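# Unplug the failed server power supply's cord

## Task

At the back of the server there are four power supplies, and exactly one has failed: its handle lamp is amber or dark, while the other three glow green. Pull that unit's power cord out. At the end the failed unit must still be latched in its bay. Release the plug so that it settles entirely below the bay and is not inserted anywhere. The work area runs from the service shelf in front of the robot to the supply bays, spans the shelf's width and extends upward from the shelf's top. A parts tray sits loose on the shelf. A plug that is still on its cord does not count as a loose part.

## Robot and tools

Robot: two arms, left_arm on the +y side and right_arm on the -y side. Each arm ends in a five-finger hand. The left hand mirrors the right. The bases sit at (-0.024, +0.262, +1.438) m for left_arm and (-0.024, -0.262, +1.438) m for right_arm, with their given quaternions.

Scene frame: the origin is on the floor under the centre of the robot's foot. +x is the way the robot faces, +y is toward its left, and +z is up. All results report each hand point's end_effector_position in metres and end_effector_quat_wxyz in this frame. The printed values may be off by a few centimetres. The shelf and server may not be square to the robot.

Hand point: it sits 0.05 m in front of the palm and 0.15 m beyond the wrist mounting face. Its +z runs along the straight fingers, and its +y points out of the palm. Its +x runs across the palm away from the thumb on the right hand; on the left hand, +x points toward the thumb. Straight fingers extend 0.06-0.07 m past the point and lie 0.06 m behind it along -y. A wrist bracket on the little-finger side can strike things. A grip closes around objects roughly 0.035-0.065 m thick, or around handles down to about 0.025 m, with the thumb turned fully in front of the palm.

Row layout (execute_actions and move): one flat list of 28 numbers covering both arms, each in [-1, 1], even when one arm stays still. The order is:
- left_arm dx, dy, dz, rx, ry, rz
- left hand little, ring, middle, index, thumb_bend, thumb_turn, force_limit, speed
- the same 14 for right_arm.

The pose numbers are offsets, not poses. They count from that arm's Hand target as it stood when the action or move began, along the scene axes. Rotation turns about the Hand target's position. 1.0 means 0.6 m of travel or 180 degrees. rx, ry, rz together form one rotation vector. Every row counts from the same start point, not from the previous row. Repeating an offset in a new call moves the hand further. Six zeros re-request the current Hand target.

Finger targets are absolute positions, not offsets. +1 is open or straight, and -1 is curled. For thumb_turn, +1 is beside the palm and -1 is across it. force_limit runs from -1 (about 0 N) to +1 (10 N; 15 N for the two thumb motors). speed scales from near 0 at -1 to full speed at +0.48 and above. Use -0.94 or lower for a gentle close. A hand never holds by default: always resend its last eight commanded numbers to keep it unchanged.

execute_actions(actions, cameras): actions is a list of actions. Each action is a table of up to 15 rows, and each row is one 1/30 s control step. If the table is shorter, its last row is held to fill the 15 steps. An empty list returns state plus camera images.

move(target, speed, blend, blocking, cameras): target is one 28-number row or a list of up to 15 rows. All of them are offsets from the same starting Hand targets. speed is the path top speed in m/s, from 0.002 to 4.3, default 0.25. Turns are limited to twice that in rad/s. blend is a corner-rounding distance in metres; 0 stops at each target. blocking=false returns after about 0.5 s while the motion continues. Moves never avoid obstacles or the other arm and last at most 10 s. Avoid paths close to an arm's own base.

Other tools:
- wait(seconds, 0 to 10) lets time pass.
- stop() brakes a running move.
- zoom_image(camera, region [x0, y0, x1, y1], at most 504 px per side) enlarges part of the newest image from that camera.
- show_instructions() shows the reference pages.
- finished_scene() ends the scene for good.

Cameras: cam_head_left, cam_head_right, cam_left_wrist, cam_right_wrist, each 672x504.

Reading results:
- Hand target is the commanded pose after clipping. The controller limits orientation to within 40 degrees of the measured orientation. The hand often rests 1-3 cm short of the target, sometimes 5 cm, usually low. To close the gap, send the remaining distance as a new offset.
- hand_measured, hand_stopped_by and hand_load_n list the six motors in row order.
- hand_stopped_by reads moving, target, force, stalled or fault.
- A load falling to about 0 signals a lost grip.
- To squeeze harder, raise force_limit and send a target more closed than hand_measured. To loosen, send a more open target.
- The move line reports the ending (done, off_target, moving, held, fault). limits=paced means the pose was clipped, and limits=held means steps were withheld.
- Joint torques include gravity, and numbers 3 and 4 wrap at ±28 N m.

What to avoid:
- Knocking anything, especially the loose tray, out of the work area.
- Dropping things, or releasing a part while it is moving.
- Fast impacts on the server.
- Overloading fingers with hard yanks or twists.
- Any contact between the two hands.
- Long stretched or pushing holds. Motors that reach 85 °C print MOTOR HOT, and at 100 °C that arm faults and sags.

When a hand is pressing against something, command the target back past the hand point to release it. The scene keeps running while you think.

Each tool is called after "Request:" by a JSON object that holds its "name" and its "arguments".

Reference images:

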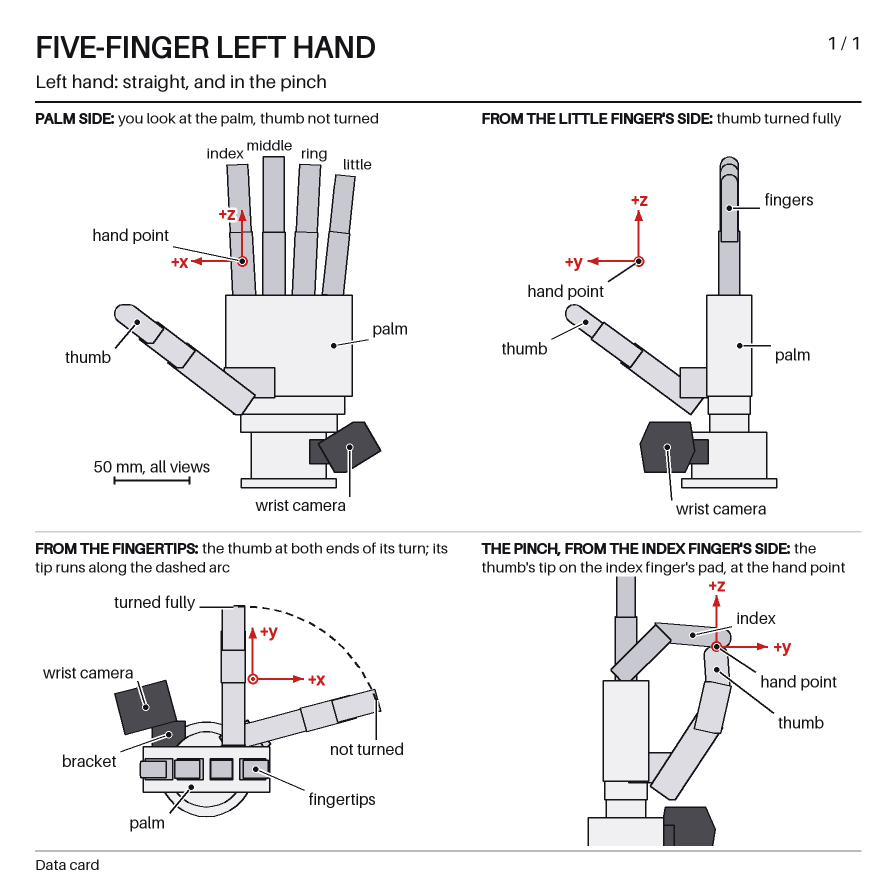

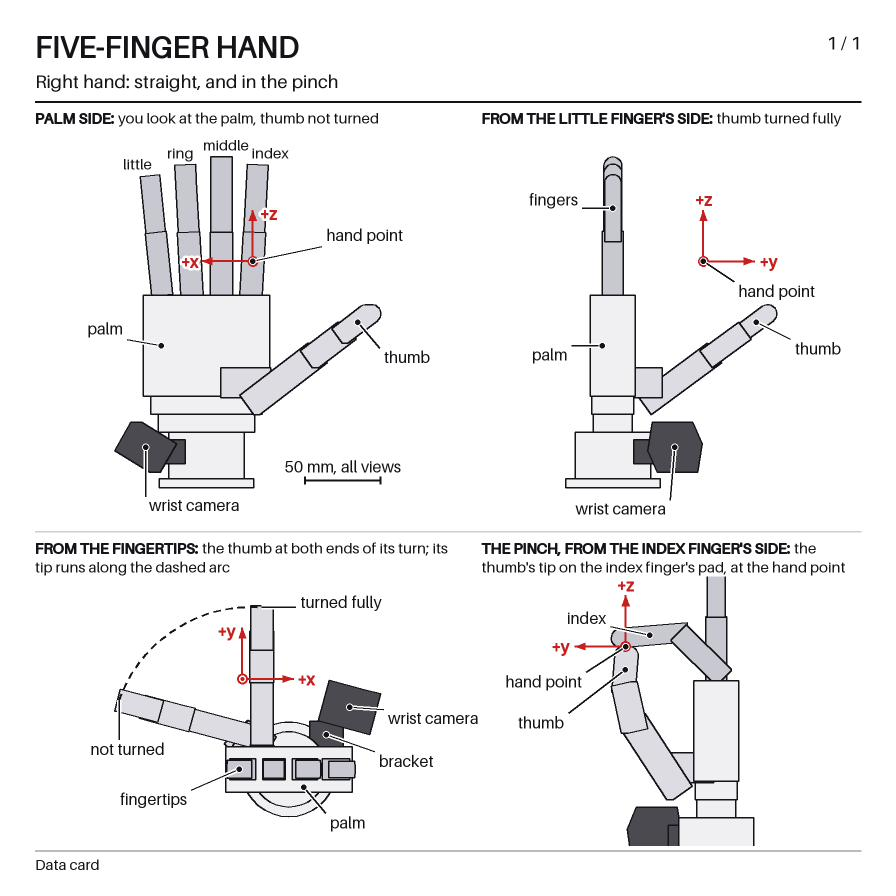

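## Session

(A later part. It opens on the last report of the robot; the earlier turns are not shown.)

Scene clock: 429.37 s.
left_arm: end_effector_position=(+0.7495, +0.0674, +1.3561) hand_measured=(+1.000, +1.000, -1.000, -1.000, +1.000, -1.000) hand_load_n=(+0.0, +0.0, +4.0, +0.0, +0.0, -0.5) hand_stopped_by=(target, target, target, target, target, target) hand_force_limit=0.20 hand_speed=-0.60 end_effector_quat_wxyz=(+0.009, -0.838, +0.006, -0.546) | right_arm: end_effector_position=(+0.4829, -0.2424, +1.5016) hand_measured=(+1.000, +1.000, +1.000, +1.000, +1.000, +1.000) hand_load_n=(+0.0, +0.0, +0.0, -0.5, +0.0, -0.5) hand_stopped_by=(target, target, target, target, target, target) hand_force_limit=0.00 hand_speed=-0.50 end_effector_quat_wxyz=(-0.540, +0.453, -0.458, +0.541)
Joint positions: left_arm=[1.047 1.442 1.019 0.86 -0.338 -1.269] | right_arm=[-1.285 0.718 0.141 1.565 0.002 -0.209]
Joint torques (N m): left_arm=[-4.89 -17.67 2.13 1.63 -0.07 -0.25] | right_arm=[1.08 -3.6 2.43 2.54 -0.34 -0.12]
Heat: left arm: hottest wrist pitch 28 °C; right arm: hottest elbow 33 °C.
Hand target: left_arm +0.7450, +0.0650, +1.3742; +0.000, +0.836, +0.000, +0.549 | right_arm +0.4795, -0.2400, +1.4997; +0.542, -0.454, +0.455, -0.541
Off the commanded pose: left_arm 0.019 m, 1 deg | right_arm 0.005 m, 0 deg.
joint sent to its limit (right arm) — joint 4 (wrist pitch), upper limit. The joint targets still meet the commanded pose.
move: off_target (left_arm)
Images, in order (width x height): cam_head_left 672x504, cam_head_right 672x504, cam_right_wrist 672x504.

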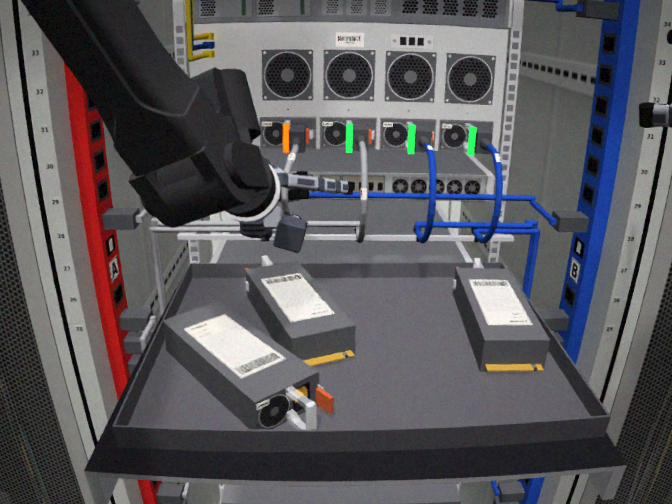

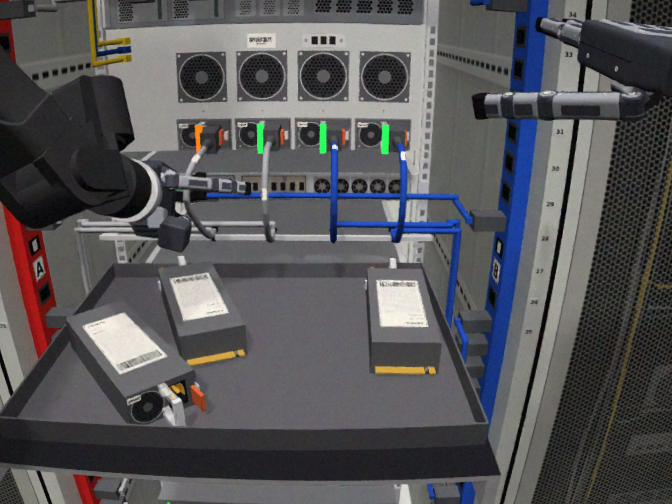

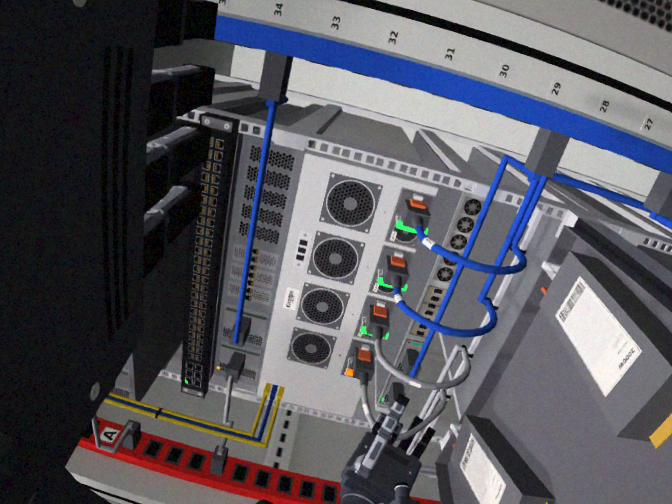

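Request:
{"name": "move", "arguments": {"target": [[-0.015, 0, 0.03, 0, 0, 0, 1,1,-1,-1,1,-1,0.2,-0.6, 0,0,0,0,0,0, 1,1,1,1,1,1,0,-0.5],[-0.05, 0, 0.045, 0, 0, 0, 1,1,-1,-1,1,-1,0.2,-0.6, 0,0,0,0,0,0, 1,1,1,1,1,1,0,-0.5]], "speed": [0.06,0.06], "cameras": ["cam_head_left"]}}

Request:
{"name": "zoom_image", "arguments": {"camera": "cam_head_left", "region": [230, 100, 400, 280]}}

Scene clock: 435.30 s.
left_arm: end_effector_position=(+0.7450, +0.0682, +1.3594) hand_measured=(+1.000, +1.000, -1.000, -1.000, +1.000, -1.000) hand_load_n=(+0.0, +0.0, +9.0, +5.5, +0.0, +0.0) hand_stopped_by=(target, target, target, target, target, target) hand_force_limit=0.20 hand_speed=-0.60 end_effector_quat_wxyz=(+0.019, -0.843, +0.008, -0.537) | right_arm: end_effector_position=(+0.4829, -0.2424, +1.5016) hand_measured=(+1.000, +1.000, +1.000, +1.000, +1.000, +1.000) hand_load_n=(-0.5, +0.0, -0.5, +0.0, +0.0, -0.5) hand_stopped_by=(target, target, target, target, target, target) hand_force_limit=0.00 hand_speed=-0.50 end_effector_quat_wxyz=(-0.540, +0.453, -0.458, +0.541)
Joint positions: left_arm=[1.035 1.418 1.005 0.835 -0.369 -1.256] | right_arm=[-1.285 0.718 0.141 1.565 0.002 -0.209]
Joint torques (N m): left_arm=[-6.59 -21.83 -3.17 3.18 -0.1 -0.17] | right_arm=[1.08 -3.6 2.44 2.55 -0.33 -0.11]
Heat: left arm: hottest waist 27 °C; right arm: hottest elbow 33 °C.
Hand target: left_arm +0.7149, +0.0649, +1.4010; +0.000, +0.836, +0.000, +0.549 | right_arm +0.4795, -0.2400, +1.4997; +0.542, -0.454, +0.455, -0.541
Off the commanded pose: left_arm 0.052 m, 3 deg | right_arm 0.005 m, 0 deg.
joint sent to its limit (right arm) — joint 4 (wrist pitch), upper limit. The joint targets still meet the commanded pose.
move: off_target (left_arm)
Images, in order (width x height): cam_head_left 672x504.

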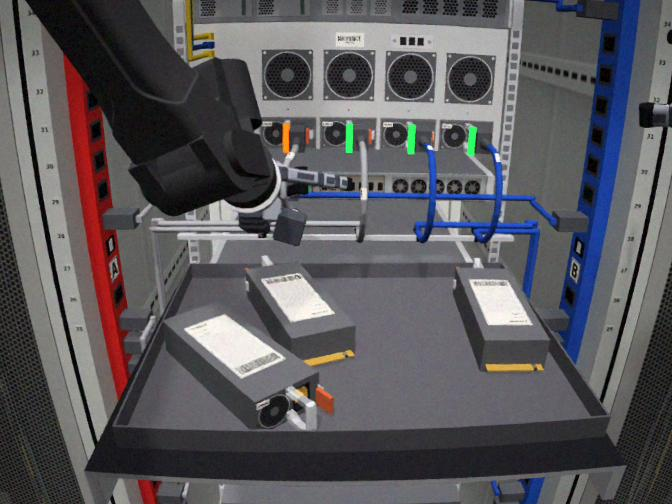

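Scaled by 2.800 from the camera's 672x504 image, which has a finer 960x720 frame.

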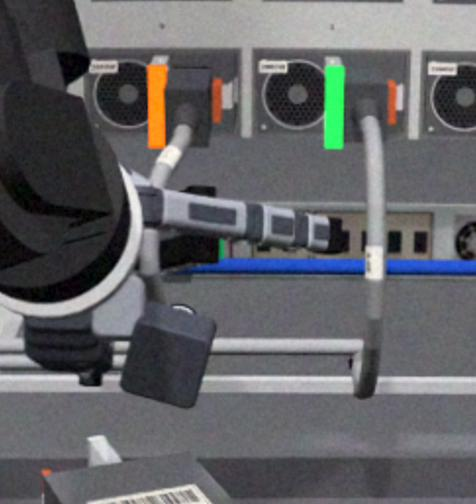

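Request:
{"name": "move", "arguments": {"target": [[-0.03, 0, 0.01, 0, 0, 0, 1,1,-1,-1,1,-1,0.2,-0.6, 0,0,0,0,0,0, 1,1,1,1,1,1,0,-0.5]], "speed": [0.06]}}

Request:
{"name": "move", "arguments": {"target": [[-0.03, 0, 0.01, 0, 0, 0, 1,1,-1,-1,1,-1,0.2,-0.6, 0,0,0,0,0,0, 1,1,1,1,1,1,0,-0.5]], "speed": [0.06], "cameras": ["cam_head_left","cam_right_wrist"]}}

Scene clock: 438.80 s.
left_arm: end_effector_position=(+0.7439, +0.0688, +1.3592) hand_measured=(+1.000, +1.000, -1.000, -0.998, +1.000, -1.000) hand_load_n=(+0.0, +0.0, +11.5, +7.5, +0.0, -0.5) hand_stopped_by=(target, target, target, target, target, target) hand_force_limit=0.20 hand_speed=-0.60 end_effector_quat_wxyz=(+0.023, -0.843, +0.009, -0.537) | right_arm: end_effector_position=(+0.4829, -0.2424, +1.5016) hand_measured=(+1.000, +1.000, +1.000, +1.000, +1.000, +1.000) hand_load_n=(+0.0, +0.0, -0.5, +0.0, +0.0, -0.5) hand_stopped_by=(target, target, target, target, target, target) hand_force_limit=0.00 hand_speed=-0.50 end_effector_quat_wxyz=(-0.540, +0.453, -0.458, +0.541)
Joint positions: left_arm=[1.033 1.417 1.001 0.839 -0.377 -1.247] | right_arm=[-1.285 0.718 0.141 1.565 0.002 -0.209]
Joint torques (N m): left_arm=[-7.41 -23.36 -6.04 3.93 -0.21 -0.24] | right_arm=[1.03 -3.66 2.44 2.55 -0.33 -0.12]
Heat: left arm: hottest waist 27 °C; right arm: hottest elbow 33 °C.
Hand target: left_arm +0.6968, +0.0648, +1.4069; +0.000, +0.836, +0.000, +0.549 | right_arm +0.4795, -0.2400, +1.4997; +0.542, -0.454, +0.455, -0.541
Off the commanded pose: left_arm 0.067 m, 3 deg | right_arm 0.005 m, 0 deg.
joint sent to its limit (right arm) — joint 4 (wrist pitch), upper limit. The joint targets still meet the commanded pose.
move: off_target (left_arm)

Scene clock: 439.73 s.
left_arm: end_effector_position=(+0.7433, +0.0691, +1.3597) hand_measured=(+1.000, +1.000, -0.998, -0.998, +1.000, -1.000) hand_load_n=(+0.0, +0.0, +13.5, +10.0, +0.0, -0.5) hand_stopped_by=(target, target, target, target, target, target) hand_force_limit=0.20 hand_speed=-0.60 end_effector_quat_wxyz=(+0.029, -0.842, +0.011, -0.538) | right_arm: end_effector_position=(+0.4829, -0.2424, +1.5016) hand_measured=(+1.000, +1.000, +1.000, +1.000, +1.000, +1.000) hand_load_n=(+0.0, +0.0, +0.0, -0.5, +0.0, +0.0) hand_stopped_by=(target, target, target, target, target, target) hand_force_limit=0.00 hand_speed=-0.50 end_effector_quat_wxyz=(-0.540, +0.453, -0.458, +0.541)
Joint positions: left_arm=[1.031 1.417 0.999 0.848 -0.384 -1.235] | right_arm=[-1.285 0.718 0.141 1.565 0.002 -0.209]
Joint torques (N m): left_arm=[-8.18 -24.59 -8.68 4.53 -0.29 -0.32] | right_arm=[1.08 -3.6 2.45 2.56 -0.34 -0.11]
Heat: left arm: hottest waist 27 °C; right arm: hottest elbow 33 °C.
Hand target: left_arm +0.6789, +0.0648, +1.4129; +0.000, +0.836, +0.000, +0.549 | right_arm +0.4795, -0.2400, +1.4997; +0.542, -0.454, +0.455, -0.541
Off the commanded pose: left_arm 0.084 m, 4 deg | right_arm 0.005 m, 0 deg.
joint sent to its limit (right arm) — joint 4 (wrist pitch), upper limit. The joint targets still meet the commanded pose.
move: off_target (left_arm)
Images, in order (width x height): cam_head_left 672x504, cam_right_wrist 672x504.

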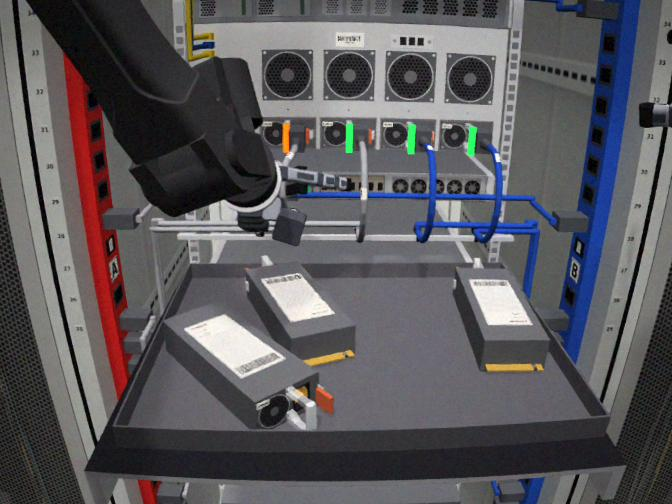

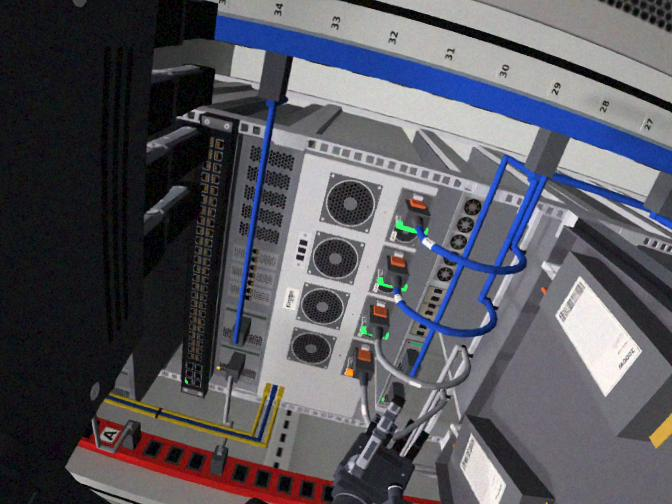

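Request:
{"name": "zoom_image", "arguments": {"camera": "cam_right_wrist", "region": [320, 320, 460, 460]}}

Scaled by 3.600 from the camera's 672x504 image, which has a finer 960x720 frame.

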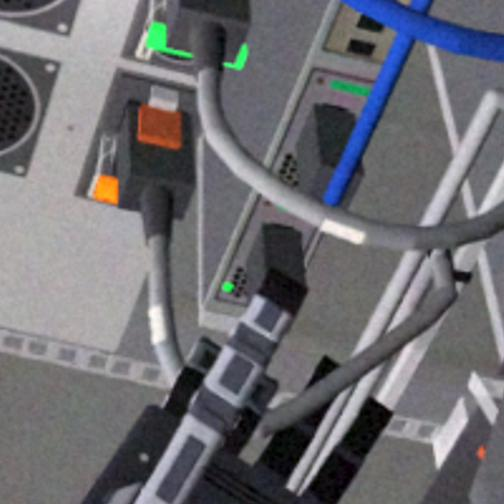

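Request:
{"name": "move", "arguments": {"target": [[0.13, -0.007, -0.02, 0, 0, 0, 1,1,-1,-1,1,-1,0.2,-0.6, 0,0,0,0,0,0, 1,1,1,1,1,1,0,-0.5],[0.13, -0.007, -0.02, 0, 0.067, 0, 1,1,-1,-1,1,-1,0.2,-0.6, 0,0,0,0,0,0, 1,1,1,1,1,1,0,-0.5]], "speed": [0.08,0.1], "cameras": ["cam_head_left"]}}

Request:
{"name": "zoom_image", "arguments": {"camera": "cam_head_left", "region": [230, 100, 400, 280]}}

Scene clock: 459.60 s.
left_arm: end_effector_position=(+0.7518, +0.0656, +1.3586) hand_measured=(+1.000, +1.000, -1.000, -1.000, +1.000, -1.000) hand_load_n=(+0.0, +0.0, +4.5, +0.0, +0.0, +0.0) hand_stopped_by=(target, target, target, target, target, target) hand_force_limit=0.20 hand_speed=-0.60 end_effector_quat_wxyz=(+0.016, -0.898, +0.010, -0.439) | right_arm: end_effector_position=(+0.4829, -0.2424, +1.5016) hand_measured=(+1.000, +1.000, +1.000, +1.000, +1.000, +1.000) hand_load_n=(+0.0, +0.0, +0.0, +0.0, +0.0, -0.5) hand_stopped_by=(target, target, target, target, target, target) hand_force_limit=0.00 hand_speed=-0.50 end_effector_quat_wxyz=(-0.540, +0.453, -0.458, +0.541)
Joint positions: left_arm=[1.007 1.328 1.085 0.429 -0.447 -1.339] | right_arm=[-1.285 0.718 0.141 1.565 0.002 -0.209]
Joint torques (N m): left_arm=[-5.95 -19.31 4.53 1.36 0 -0.23] | right_arm=[1.03 -3.6 2.41 2.56 -0.34 -0.11]
Heat: left arm: hottest waist 28 °C; right arm: hottest elbow 33 °C.
Hand target: left_arm +0.7570, +0.0608, +1.4012; +0.000, +0.889, +0.000, +0.458 | right_arm +0.4795, -0.2400, +1.4997; +0.542, -0.454, +0.455, -0.541
Off the commanded pose: left_arm 0.043 m, 3 deg | right_arm 0.005 m, 0 deg.
joint sent to its limit (right arm) — joint 4 (wrist pitch), upper limit. The joint targets still meet the commanded pose.
move: off_target (left_arm)
Images, in order (width x height): cam_head_left 672x504.

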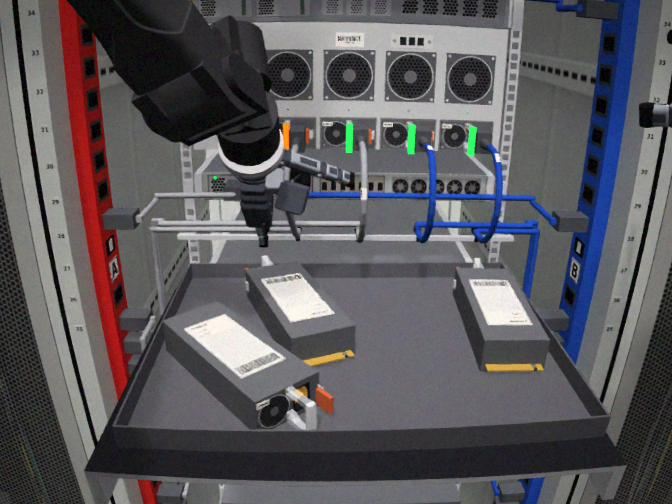

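Scaled by 2.800 from the camera's 672x504 image, which has a finer 960x720 frame.

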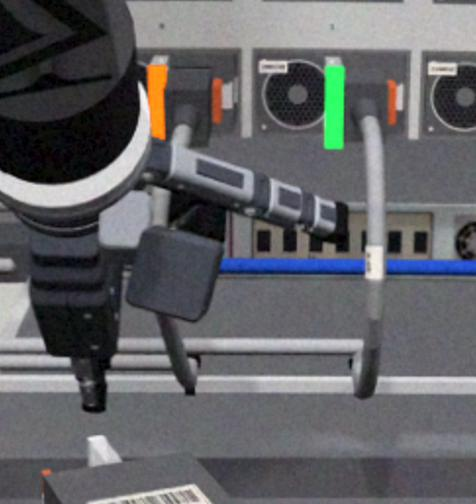

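Request:
{"name": "move", "arguments": {"target": [[0.0, -0.007, 0.045, 0, 0, 0, 1,1,-1,-1,1,-1,0.2,-0.6, 0,0,0,0,0,0, 1,1,1,1,1,1,0,-0.5]], "speed": [0.08], "cameras": ["cam_head_left"]}}

Request:
{"name": "zoom_image", "arguments": {"camera": "cam_head_left", "region": [230, 100, 400, 280]}}

Scene clock: 463.80 s.
left_arm: end_effector_position=(+0.7524, +0.0649, +1.3602) hand_measured=(+1.000, +1.000, -1.000, -1.000, +1.000, -1.000) hand_load_n=(+0.0, +0.0, +8.0, +0.0, +0.0, +0.0) hand_stopped_by=(target, target, target, target, target, target) hand_force_limit=0.20 hand_speed=-0.60 end_effector_quat_wxyz=(+0.025, -0.904, +0.010, -0.426) | right_arm: end_effector_position=(+0.4829, -0.2424, +1.5016) hand_measured=(+1.000, +1.000, +1.000, +1.000, +1.000, +1.000) hand_load_n=(+0.0, +0.0, +0.0, +0.0, +0.0, +0.0) hand_stopped_by=(target, target, target, target, target, target) hand_force_limit=0.00 hand_speed=-0.50 end_effector_quat_wxyz=(-0.540, +0.453, -0.458, +0.541)
Joint positions: left_arm=[0.995 1.319 1.1 0.38 -0.48 -1.34] | right_arm=[-1.285 0.718 0.141 1.565 0.002 -0.209]
Joint torques (N m): left_arm=[-7.12 -22.01 4.11 1.54 0.07 -0.09] | right_arm=[1.03 -3.6 2.44 2.56 -0.34 -0.11]
Heat: left arm: hottest waist 28 °C; right arm: hottest elbow 33 °C.
Hand target: left_arm +0.7569, +0.0566, +1.4280; +0.000, +0.889, +0.000, +0.458 | right_arm +0.4795, -0.2400, +1.4997; +0.542, -0.454, +0.455, -0.541
Off the commanded pose: left_arm 0.069 m, 5 deg | right_arm 0.005 m, 0 deg.
joint sent to its limit (right arm) — joint 4 (wrist pitch), upper limit. The joint targets still meet the commanded pose.
move: off_target (left_arm)
Images, in order (width x height): cam_head_left 672x504.

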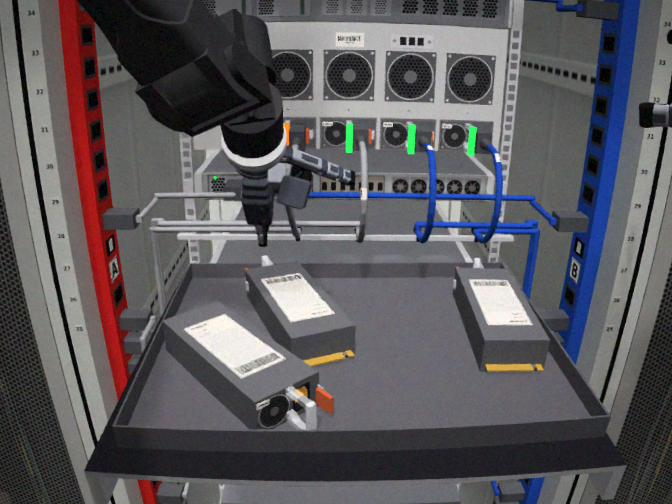

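Scaled by 2.800 from the camera's 672x504 image, which has a finer 960x720 frame.

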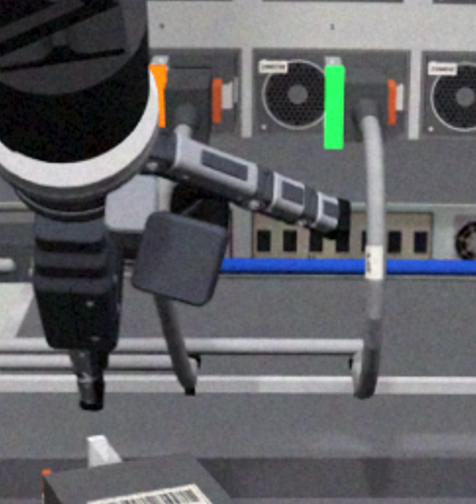

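Request:
{"name": "move", "arguments": {"target": [[0.0135, 0.006, -0.0717, 0, 0, 0, 1,1,-1,-1,1,-1,0.2,-0.6, 0,0,0,0,0,0, 1,1,1,1,1,1,0,-0.5],[0.0135, 0.006, -0.0717, 0, 0, 0, 1,1,-0.2,-0.2,1,-1,0.2,-0.3, 0,0,0,0,0,0, 1,1,1,1,1,1,0,-0.5]], "speed": [0.08,0.1], "cameras": ["cam_head_left","cam_right_wrist"]}}

Request:
{"name": "zoom_image", "arguments": {"camera": "cam_head_left", "region": [230, 100, 400, 280]}}

Request:
{"name": "zoom_image", "arguments": {"camera": "cam_right_wrist", "region": [320, 320, 460, 460]}}

Scene clock: 503.17 s.
left_arm: end_effector_position=(+0.7573, +0.0611, +1.3697) hand_measured=(+1.000, +1.000, -0.200, -0.200, +1.000, -1.000) hand_load_n=(+0.0, +0.0, +0.0, +0.0, +0.0, +0.0) hand_stopped_by=(target, target, target, target, target, target) hand_force_limit=0.20 hand_speed=-0.30 end_effector_quat_wxyz=(+0.007, -0.896, +0.010, -0.444) | right_arm: end_effector_position=(+0.4829, -0.2424, +1.5016) hand_measured=(+1.000, +1.000, +1.000, +1.000, +1.000, +1.000) hand_load_n=(+0.0, +0.0, +0.0, +0.0, +0.0, -0.5) hand_stopped_by=(target, target, target, target, target, target) hand_force_limit=0.00 hand_speed=-0.50 end_effector_quat_wxyz=(-0.540, +0.453, -0.458, +0.541)
Joint positions: left_arm=[0.999 1.32 1.1 0.414 -0.436 -1.342] | right_arm=[-1.285 0.718 0.141 1.565 0.002 -0.209]
Joint torques (N m): left_arm=[-4.07 -15.44 5.44 2.56 0.2 -0.18] | right_arm=[1.08 -3.66 2.45 2.55 -0.33 -0.11]
Heat: left arm: hottest waist 28 °C; right arm: hottest elbow 32 °C.
Hand target: left_arm +0.7651, +0.0600, +1.3851; +0.000, +0.889, +0.000, +0.458 | right_arm +0.4795, -0.2400, +1.4997; +0.542, -0.454, +0.455, -0.541
Off the commanded pose: left_arm 0.017 m, 2 deg | right_arm 0.005 m, 0 deg.
joint sent to its limit (right arm) — joint 4 (wrist pitch), upper limit. The joint targets still meet the commanded pose.
move: off_target (left_arm); target 2's new numbers were sent with left_arm's hand 0.020 m and 3 deg from that target
Images, in order (width x height): cam_head_left 672x504, cam_right_wrist 672x504.

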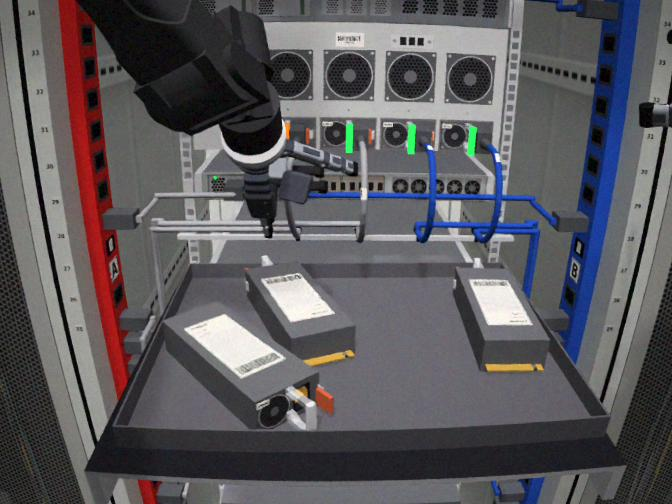

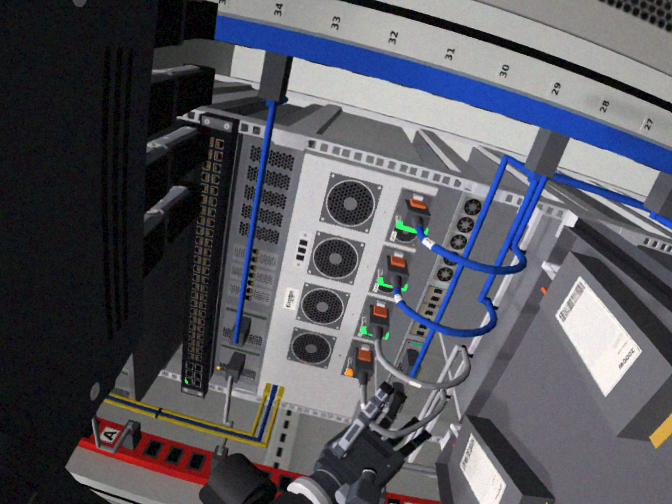

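Scaled by 2.800 from the camera's 672x504 image, which has a finer 960x720 frame.

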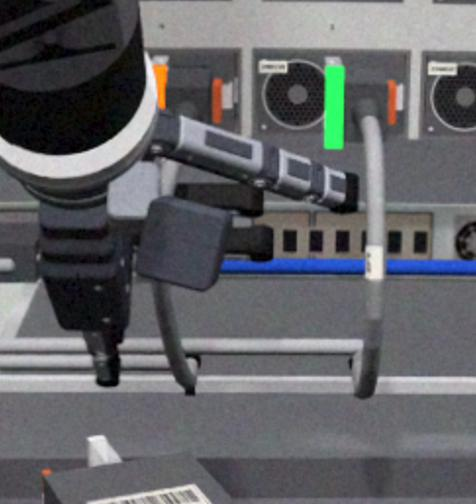

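Scaled by 3.600 from the camera's 672x504 image, which has a finer 960x720 frame.

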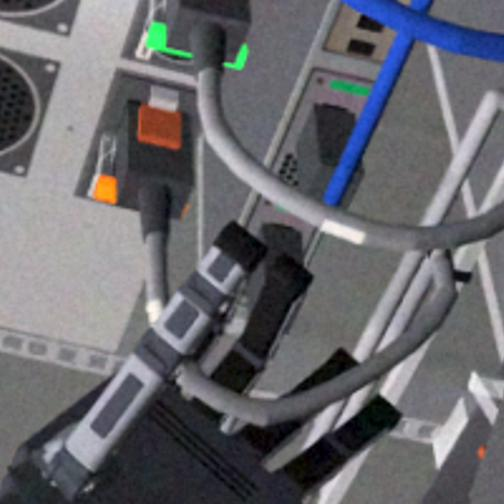

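Request:
{"name": "move", "arguments": {"target": [[-0.035, -0.008, -0.012, -0.0107, -0.0293, -0.222, 1,1,-0.2,-0.2,1,-1,0.2,-0.3, 0,0,0,0,0,0, 1,1,1,1,1,1,0,-0.5]], "speed": [0.15], "cameras": ["cam_head_left","cam_right_wrist"]}}

Request:
{"name": "zoom_image", "arguments": {"camera": "cam_head_left", "region": [230, 100, 400, 280]}}

Request:
{"name": "zoom_image", "arguments": {"camera": "cam_right_wrist", "region": [320, 320, 460, 460]}}

Scene clock: 508.60 s.
left_arm: end_effector_position=(+0.7236, +0.0559, +1.3646) hand_measured=(+1.000, +1.000, -0.200, -0.200, +1.000, -1.000) hand_load_n=(+0.0, -0.5, +0.0, +0.0, +0.0, +0.0) hand_stopped_by=(target, target, target, target, target, target) hand_force_limit=0.20 hand_speed=-0.30 end_effector_quat_wxyz=(+0.174, +0.825, -0.292, +0.451) | right_arm: end_effector_position=(+0.4829, -0.2424, +1.5016) hand_measured=(+1.000, +1.000, +1.000, +1.000, +1.000, +1.000) hand_load_n=(+0.0, +0.0, +0.0, +0.0, +0.0, -0.5) hand_stopped_by=(target, target, target, target, target, target) hand_force_limit=0.00 hand_speed=-0.50 end_effector_quat_wxyz=(-0.540, +0.453, -0.458, +0.541)
Joint positions: left_arm=[1.236 1.325 1.199 0.175 0.371 -1.014] | right_arm=[-1.285 0.718 0.141 1.565 0.002 -0.209]
Joint torques (N m): left_arm=[-2.37 -15.44 8.8 1.87 0.78 0.03] | right_arm=[1.08 -3.66 2.45 2.54 -0.33 -0.11]
Heat: left arm: hottest waist 28 °C; right arm: hottest elbow 32 °C.
Hand target: left_arm +0.7440, +0.0553, +1.3777; +0.171, +0.814, -0.296, +0.470 | right_arm +0.4795, -0.2400, +1.4997; +0.542, -0.454, +0.455, -0.541
Off the commanded pose: left_arm 0.024 m, 3 deg | right_arm 0.005 m, 0 deg.
joint sent to its limit (right arm) — joint 4 (wrist pitch), upper limit. The joint targets still meet the commanded pose.
move: off_target (left_arm)
Images, in order (width x height): cam_head_left 672x504, cam_right_wrist 672x504.

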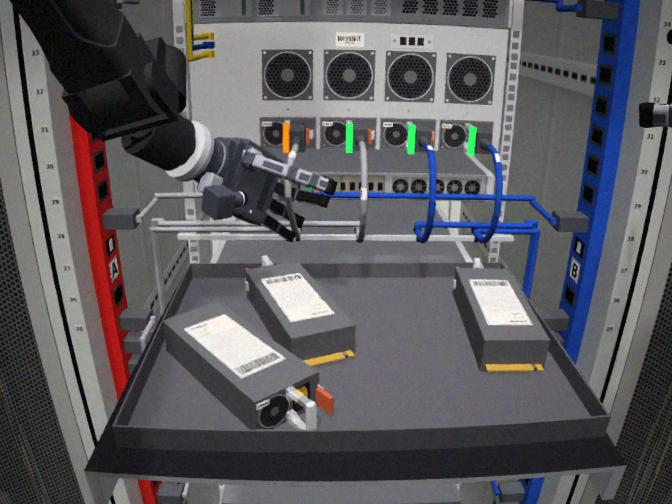

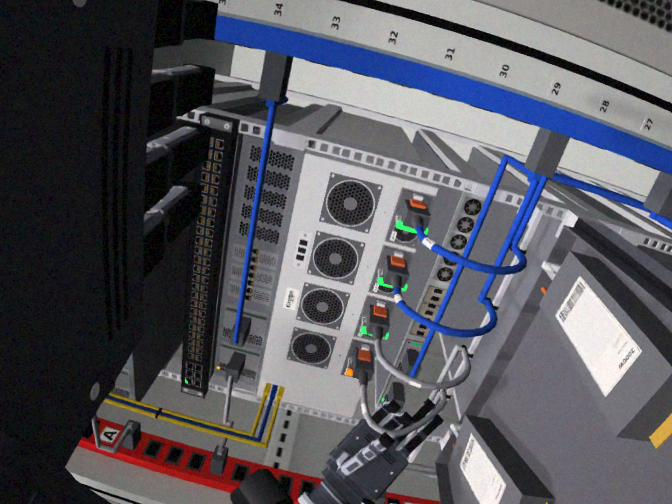

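Scaled by 2.800 from the camera's 672x504 image, which has a finer 960x720 frame.

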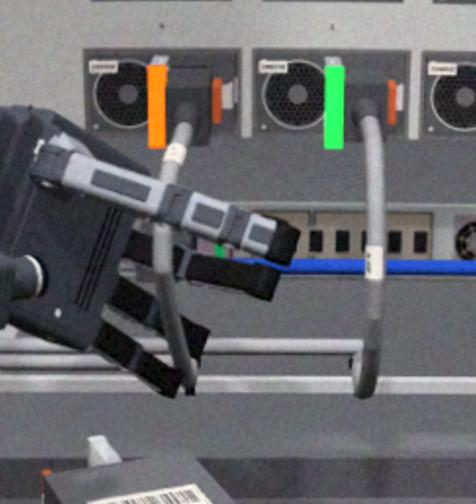

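Scaled by 3.600 from the camera's 672x504 image, which has a finer 960x720 frame.

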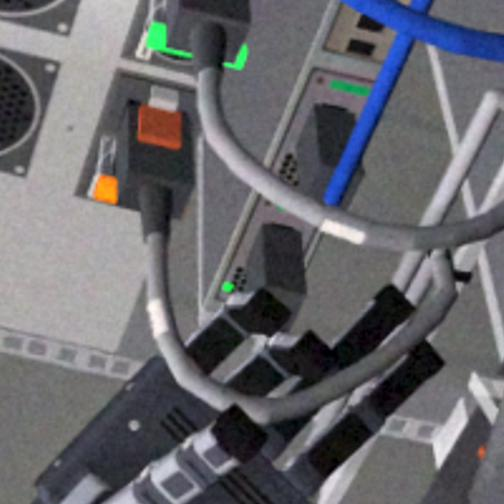

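Request:
{"name": "move", "arguments": {"target": [[0, 0, 0, 0, 0, 0, 1,1,-1,-1,1,-1,0.2,-0.5, 0,0,0,0,0,0, 1,1,1,1,1,1,0,-0.5]], "speed": [0.15], "cameras": ["cam_head_left","cam_right_wrist"]}}

Request:
{"name": "zoom_image", "arguments": {"camera": "cam_head_left", "region": [230, 100, 400, 280]}}

Request:
{"name": "zoom_image", "arguments": {"camera": "cam_right_wrist", "region": [320, 320, 460, 460]}}

Scene clock: 512.87 s.
left_arm: end_effector_position=(+0.7258, +0.0564, +1.3636) hand_measured=(+1.000, +1.000, -1.000, -1.000, +1.000, -1.000) hand_load_n=(-1.0, +0.0, +1.5, +0.0, +0.0, -0.5) hand_stopped_by=(target, target, target, target, target, target) hand_force_limit=0.20 hand_speed=-0.50 end_effector_quat_wxyz=(+0.173, +0.825, -0.292, +0.451) | right_arm: end_effector_position=(+0.4829, -0.2424, +1.5016) hand_measured=(+1.000, +1.000, +1.000, +1.000, +1.000, +1.000) hand_load_n=(+0.0, -0.5, +0.0, +0.0, +0.0, +0.0) hand_stopped_by=(target, target, target, target, target, target) hand_force_limit=0.00 hand_speed=-0.50 end_effector_quat_wxyz=(-0.540, +0.453, -0.458, +0.541)
Joint positions: left_arm=[1.237 1.329 1.205 0.175 0.37 -1.013] | right_arm=[-1.285 0.718 0.141 1.565 0.002 -0.209]
Joint torques (N m): left_arm=[-2.55 -15.85 8.36 1.85 0.83 0] | right_arm=[1.08 -3.66 2.43 2.55 -0.33 -0.12]
Heat: left arm: hottest waist 28 °C; right arm: hottest elbow 32 °C.
Hand target: left_arm +0.7440, +0.0552, +1.3779; +0.171, +0.814, -0.296, +0.470 | right_arm +0.4795, -0.2400, +1.4997; +0.542, -0.454, +0.455, -0.541
Off the commanded pose: left_arm 0.023 m, 3 deg | right_arm 0.005 m, 0 deg.
joint sent to its limit (right arm) — joint 4 (wrist pitch), upper limit. The joint targets still meet the commanded pose.
move: off_target (left_arm)
Images, in order (width x height): cam_head_left 672x504, cam_right_wrist 672x504.

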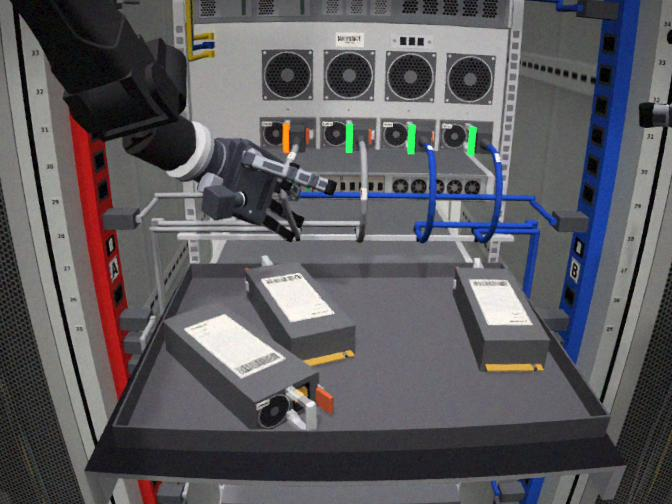

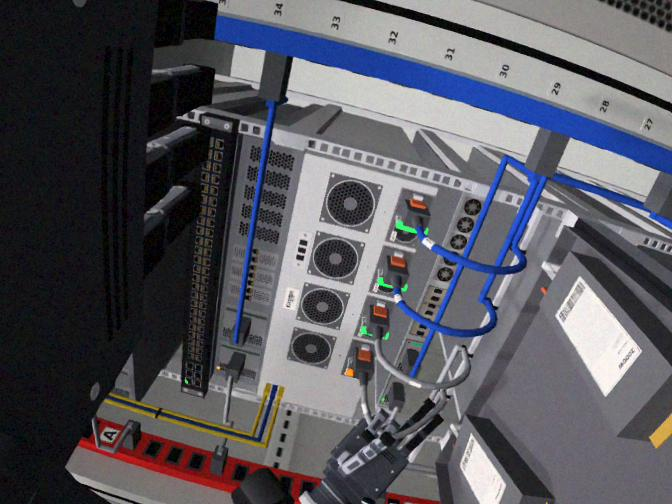

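Scaled by 2.800 from the camera's 672x504 image, which has a finer 960x720 frame.

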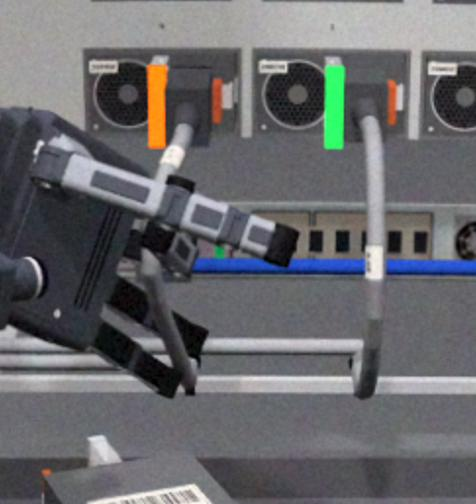

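Scaled by 3.600 from the camera's 672x504 image, which has a finer 960x720 frame.

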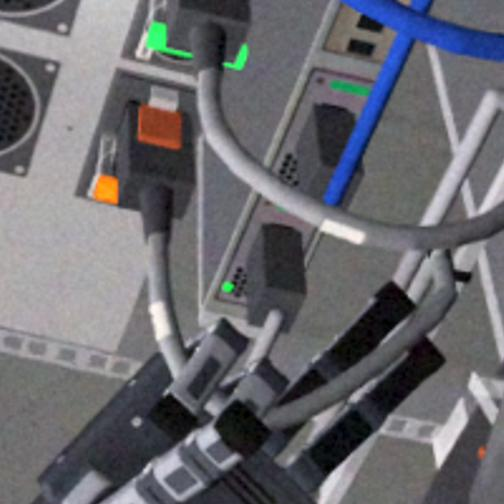

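Request:
{"name": "move", "arguments": {"target": [[-0.06, -0.01, 0.02, 0, 0, 0, 1,1,-1,-1,1,-1,0.2,-0.5, 0,0,0,0,0,0, 1,1,1,1,1,1,0,-0.5]], "speed": [0.06]}}

Request:
{"name": "move", "arguments": {"target": [[-0.04, -0.01, 0.02, 0, 0, 0, 1,1,-1,-1,1,-1,0.2,-0.5, 0,0,0,0,0,0, 1,1,1,1,1,1,0,-0.5]], "speed": [0.06], "cameras": ["cam_head_left","cam_right_wrist"]}}

Request:
{"name": "zoom_image", "arguments": {"camera": "cam_right_wrist", "region": [320, 320, 460, 460]}}

Scene clock: 517.43 s.
left_arm: end_effector_position=(+0.7248, +0.0580, +1.3623) hand_measured=(+1.000, +1.000, -1.000, -1.000, +1.000, -1.000) hand_load_n=(+0.0, +0.0, +3.5, +1.5, +0.0, +0.0) hand_stopped_by=(target, target, target, target, target, target) hand_force_limit=0.20 hand_speed=-0.50 end_effector_quat_wxyz=(+0.154, +0.825, -0.286, +0.462) | right_arm: end_effector_position=(+0.4829, -0.2424, +1.5016) hand_measured=(+1.000, +1.000, +1.000, +1.000, +1.000, +1.000) hand_load_n=(+0.0, +0.0, +0.0, +0.0, +0.0, +0.0) hand_stopped_by=(target, target, target, target, target, target) hand_force_limit=0.00 hand_speed=-0.50 end_effector_quat_wxyz=(-0.540, +0.453, -0.458, +0.541)
Joint positions: left_arm=[1.23 1.322 1.174 0.229 0.33 -1.013] | right_arm=[-1.285 0.718 0.141 1.565 0.002 -0.209]
Joint torques (N m): left_arm=[-3.9 -20.72 1.96 1.28 1.37 0.02] | right_arm=[1.08 -3.72 2.43 2.56 -0.34 -0.12]
Heat: left arm: hottest waist 28 °C; right arm: hottest elbow 32 °C.
Hand target: left_arm +0.7081, +0.0493, +1.3899; +0.171, +0.814, -0.296, +0.470 | right_arm +0.4795, -0.2400, +1.4997; +0.542, -0.454, +0.455, -0.541
Off the commanded pose: left_arm 0.033 m, 3 deg | right_arm 0.005 m, 0 deg.
joint sent to its limit (right arm) — joint 4 (wrist pitch), upper limit. The joint targets still meet the commanded pose.
move: off_target (left_arm)

Scene clock: 518.33 s.
left_arm: end_effector_position=(+0.7213, +0.0578, +1.3592) hand_measured=(+1.000, +1.000, -1.000, -1.000, +1.000, -1.000) hand_load_n=(+0.0, +0.0, +6.5, +3.0, +0.0, -0.5) hand_stopped_by=(target, target, target, target, target, target) hand_force_limit=0.20 hand_speed=-0.50 end_effector_quat_wxyz=(+0.137, +0.830, -0.279, +0.463) | right_arm: end_effector_position=(+0.4829, -0.2424, +1.5016) hand_measured=(+1.000, +1.000, +1.000, +1.000, +1.000, +1.000) hand_load_n=(+0.0, +0.0, +0.0, +0.0, +0.0, -0.5) hand_stopped_by=(target, target, target, target, target, target) hand_force_limit=0.00 hand_speed=-0.50 end_effector_quat_wxyz=(-0.540, +0.453, -0.458, +0.541)
Joint positions: left_arm=[1.217 1.313 1.145 0.263 0.281 -1.013] | right_arm=[-1.285 0.718 0.141 1.565 0.002 -0.209]
Joint torques (N m): left_arm=[-5.19 -23.53 -0.66 0.79 2.36 0.05] | right_arm=[1.14 -3.6 2.44 2.55 -0.34 -0.11]
Heat: left arm: hottest waist 28 °C; right arm: hottest elbow 32 °C.
Hand target: left_arm +0.6840, +0.0433, +1.4017; +0.171, +0.814, -0.296, +0.470 | right_arm +0.4795, -0.2400, +1.4997; +0.542, -0.454, +0.455, -0.541
Off the commanded pose: left_arm 0.058 m, 5 deg | right_arm 0.005 m, 0 deg.
joint sent to its limit (right arm) — joint 4 (wrist pitch), upper limit. The joint targets still meet the commanded pose.
move: off_target (left_arm)
Images, in order (width x height): cam_head_left 672x504, cam_right_wrist 672x504.

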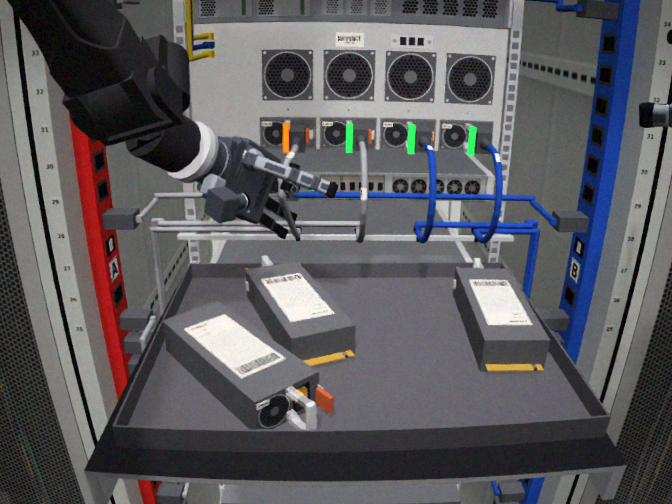

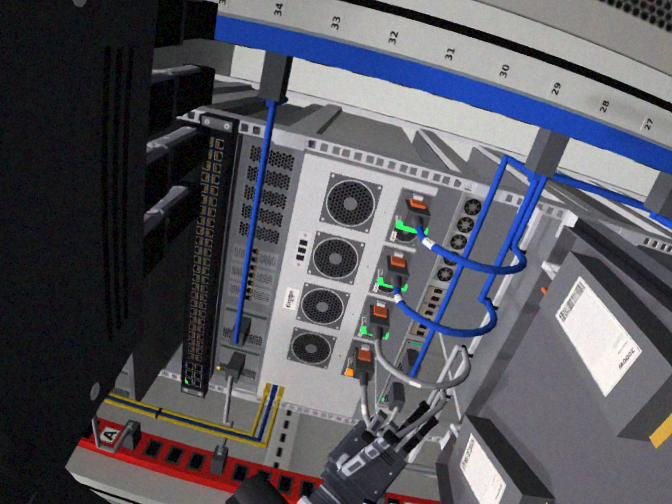

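Scaled by 3.600 from the camera's 672x504 image, which has a finer 960x720 frame.

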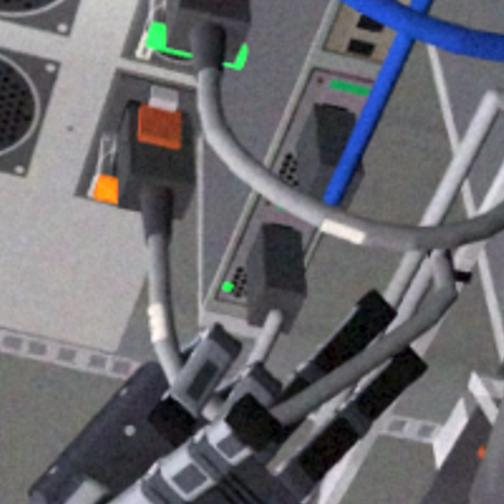

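Request:
{"name": "move", "arguments": {"target": [[-0.05, -0.01, 0.01, 0, 0, 0, 1,1,-1,-1,1,-1,0.2,-0.5, 0,0,0,0,0,0, 1,1,1,1,1,1,0,-0.5]], "speed": [0.06]}}

Request:
{"name": "move", "arguments": {"target": [[-0.05, -0.01, 0.01, 0, 0, 0, 1,1,-1,-1,1,-1,0.2,-0.5, 0,0,0,0,0,0, 1,1,1,1,1,1,0,-0.5]], "speed": [0.06], "cameras": ["cam_head_left","cam_right_wrist"]}}

Request:
{"name": "zoom_image", "arguments": {"camera": "cam_right_wrist", "region": [320, 320, 460, 460]}}

Scene clock: 521.57 s.
left_arm: end_effector_position=(+0.7214, +0.0579, +1.3591) hand_measured=(+1.000, +1.000, -1.000, -1.000, +1.000, -1.000) hand_load_n=(+0.0, +0.0, +9.5, +5.5, +0.0, +0.0) hand_stopped_by=(target, target, target, target, target, target) hand_force_limit=0.20 hand_speed=-0.50 end_effector_quat_wxyz=(+0.119, +0.830, -0.270, +0.473) | right_arm: end_effector_position=(+0.4829, -0.2424, +1.5016) hand_measured=(+1.000, +1.000, +1.000, +1.000, +1.000, +1.000) hand_load_n=(+0.0, +0.0, +0.0, +0.0, +0.0, -0.5) hand_stopped_by=(target, target, target, target, target, target) hand_force_limit=0.00 hand_speed=-0.50 end_effector_quat_wxyz=(-0.540, +0.453, -0.458, +0.541)
Joint positions: left_arm=[1.204 1.309 1.12 0.312 0.235 -1.014] | right_arm=[-1.285 0.718 0.141 1.565 0.002 -0.209]
Joint torques (N m): left_arm=[-5.95 -25.7 -4.49 0.68 3.14 0.08] | right_arm=[1.08 -3.6 2.45 2.55 -0.33 -0.11]
Heat: left arm: hottest shoulder 29 °C; right arm: hottest elbow 32 °C.
Hand target: left_arm +0.6540, +0.0372, +1.4079; +0.171, +0.814, -0.296, +0.470 | right_arm +0.4795, -0.2400, +1.4997; +0.542, -0.454, +0.455, -0.541
Off the commanded pose: left_arm 0.086 m, 7 deg | right_arm 0.005 m, 0 deg.
joint sent to its limit (right arm) — joint 4 (wrist pitch), upper limit. The joint targets still meet the commanded pose.
move: off_target (left_arm)

Scene clock: 522.70 s.
left_arm: end_effector_position=(+0.7217, +0.0573, +1.3590) hand_measured=(+1.000, +1.000, -0.998, -1.000, +1.000, -1.000) hand_load_n=(+0.0, +0.0, +11.5, +7.0, -0.5, -0.5) hand_stopped_by=(target, target, target, target, target, target) hand_force_limit=0.20 hand_speed=-0.50 end_effector_quat_wxyz=(+0.104, +0.831, -0.261, +0.480) | right_arm: end_effector_position=(+0.4829, -0.2424, +1.5016) hand_measured=(+1.000, +1.000, +1.000, +1.000, +1.000, +1.000) hand_load_n=(-0.5, +0.0, +0.0, +0.0, +0.0, +0.0) hand_stopped_by=(target, target, target, target, target, target) hand_force_limit=0.00 hand_speed=-0.50 end_effector_quat_wxyz=(-0.540, +0.453, -0.458, +0.541)
Joint positions: left_arm=[1.192 1.308 1.101 0.356 0.194 -1.018] | right_arm=[-1.285 0.718 0.141 1.565 0.002 -0.209]
Joint torques (N m): left_arm=[-6.83 -27.58 -8.01 0.49 3.76 0.13] | right_arm=[1.08 -3.6 2.44 2.54 -0.34 -0.11]
Heat: left arm: hottest shoulder 29 °C; right arm: hottest elbow 32 °C.
Hand target: left_arm +0.6240, +0.0312, +1.4138; +0.171, +0.814, -0.296, +0.470 | right_arm +0.4795, -0.2400, +1.4997; +0.542, -0.454, +0.455, -0.541
Off the commanded pose: left_arm 0.115 m, 9 deg | right_arm 0.005 m, 0 deg.
joint sent to its limit (right arm) — joint 4 (wrist pitch), upper limit. The joint targets still meet the commanded pose.
move: off_target (left_arm)
Images, in order (width x height): cam_head_left 672x504, cam_right_wrist 672x504.

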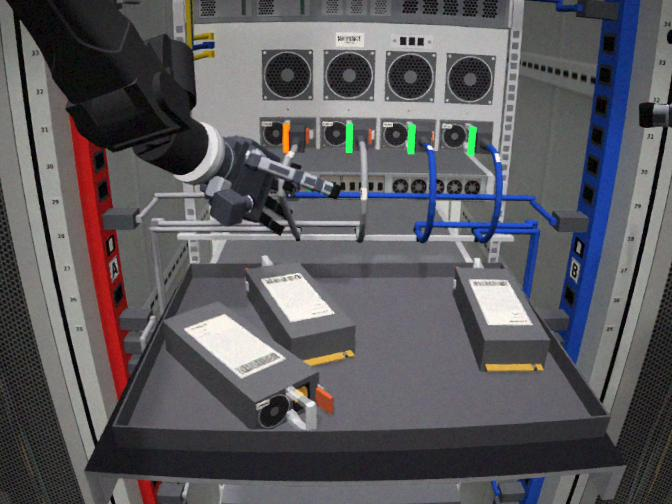

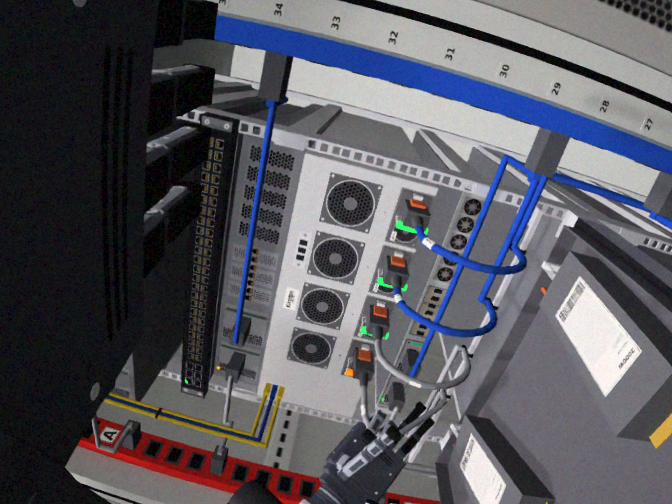

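Scaled by 3.600 from the camera's 672x504 image, which has a finer 960x720 frame.

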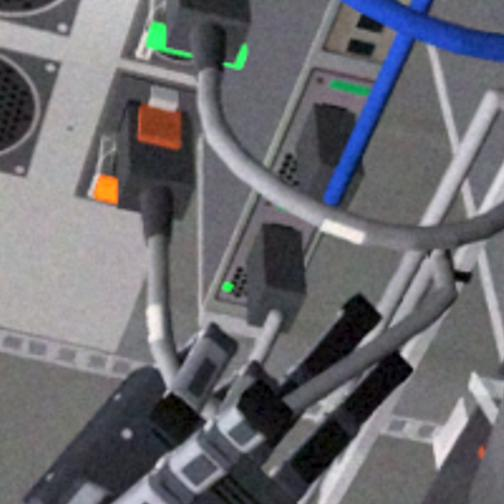

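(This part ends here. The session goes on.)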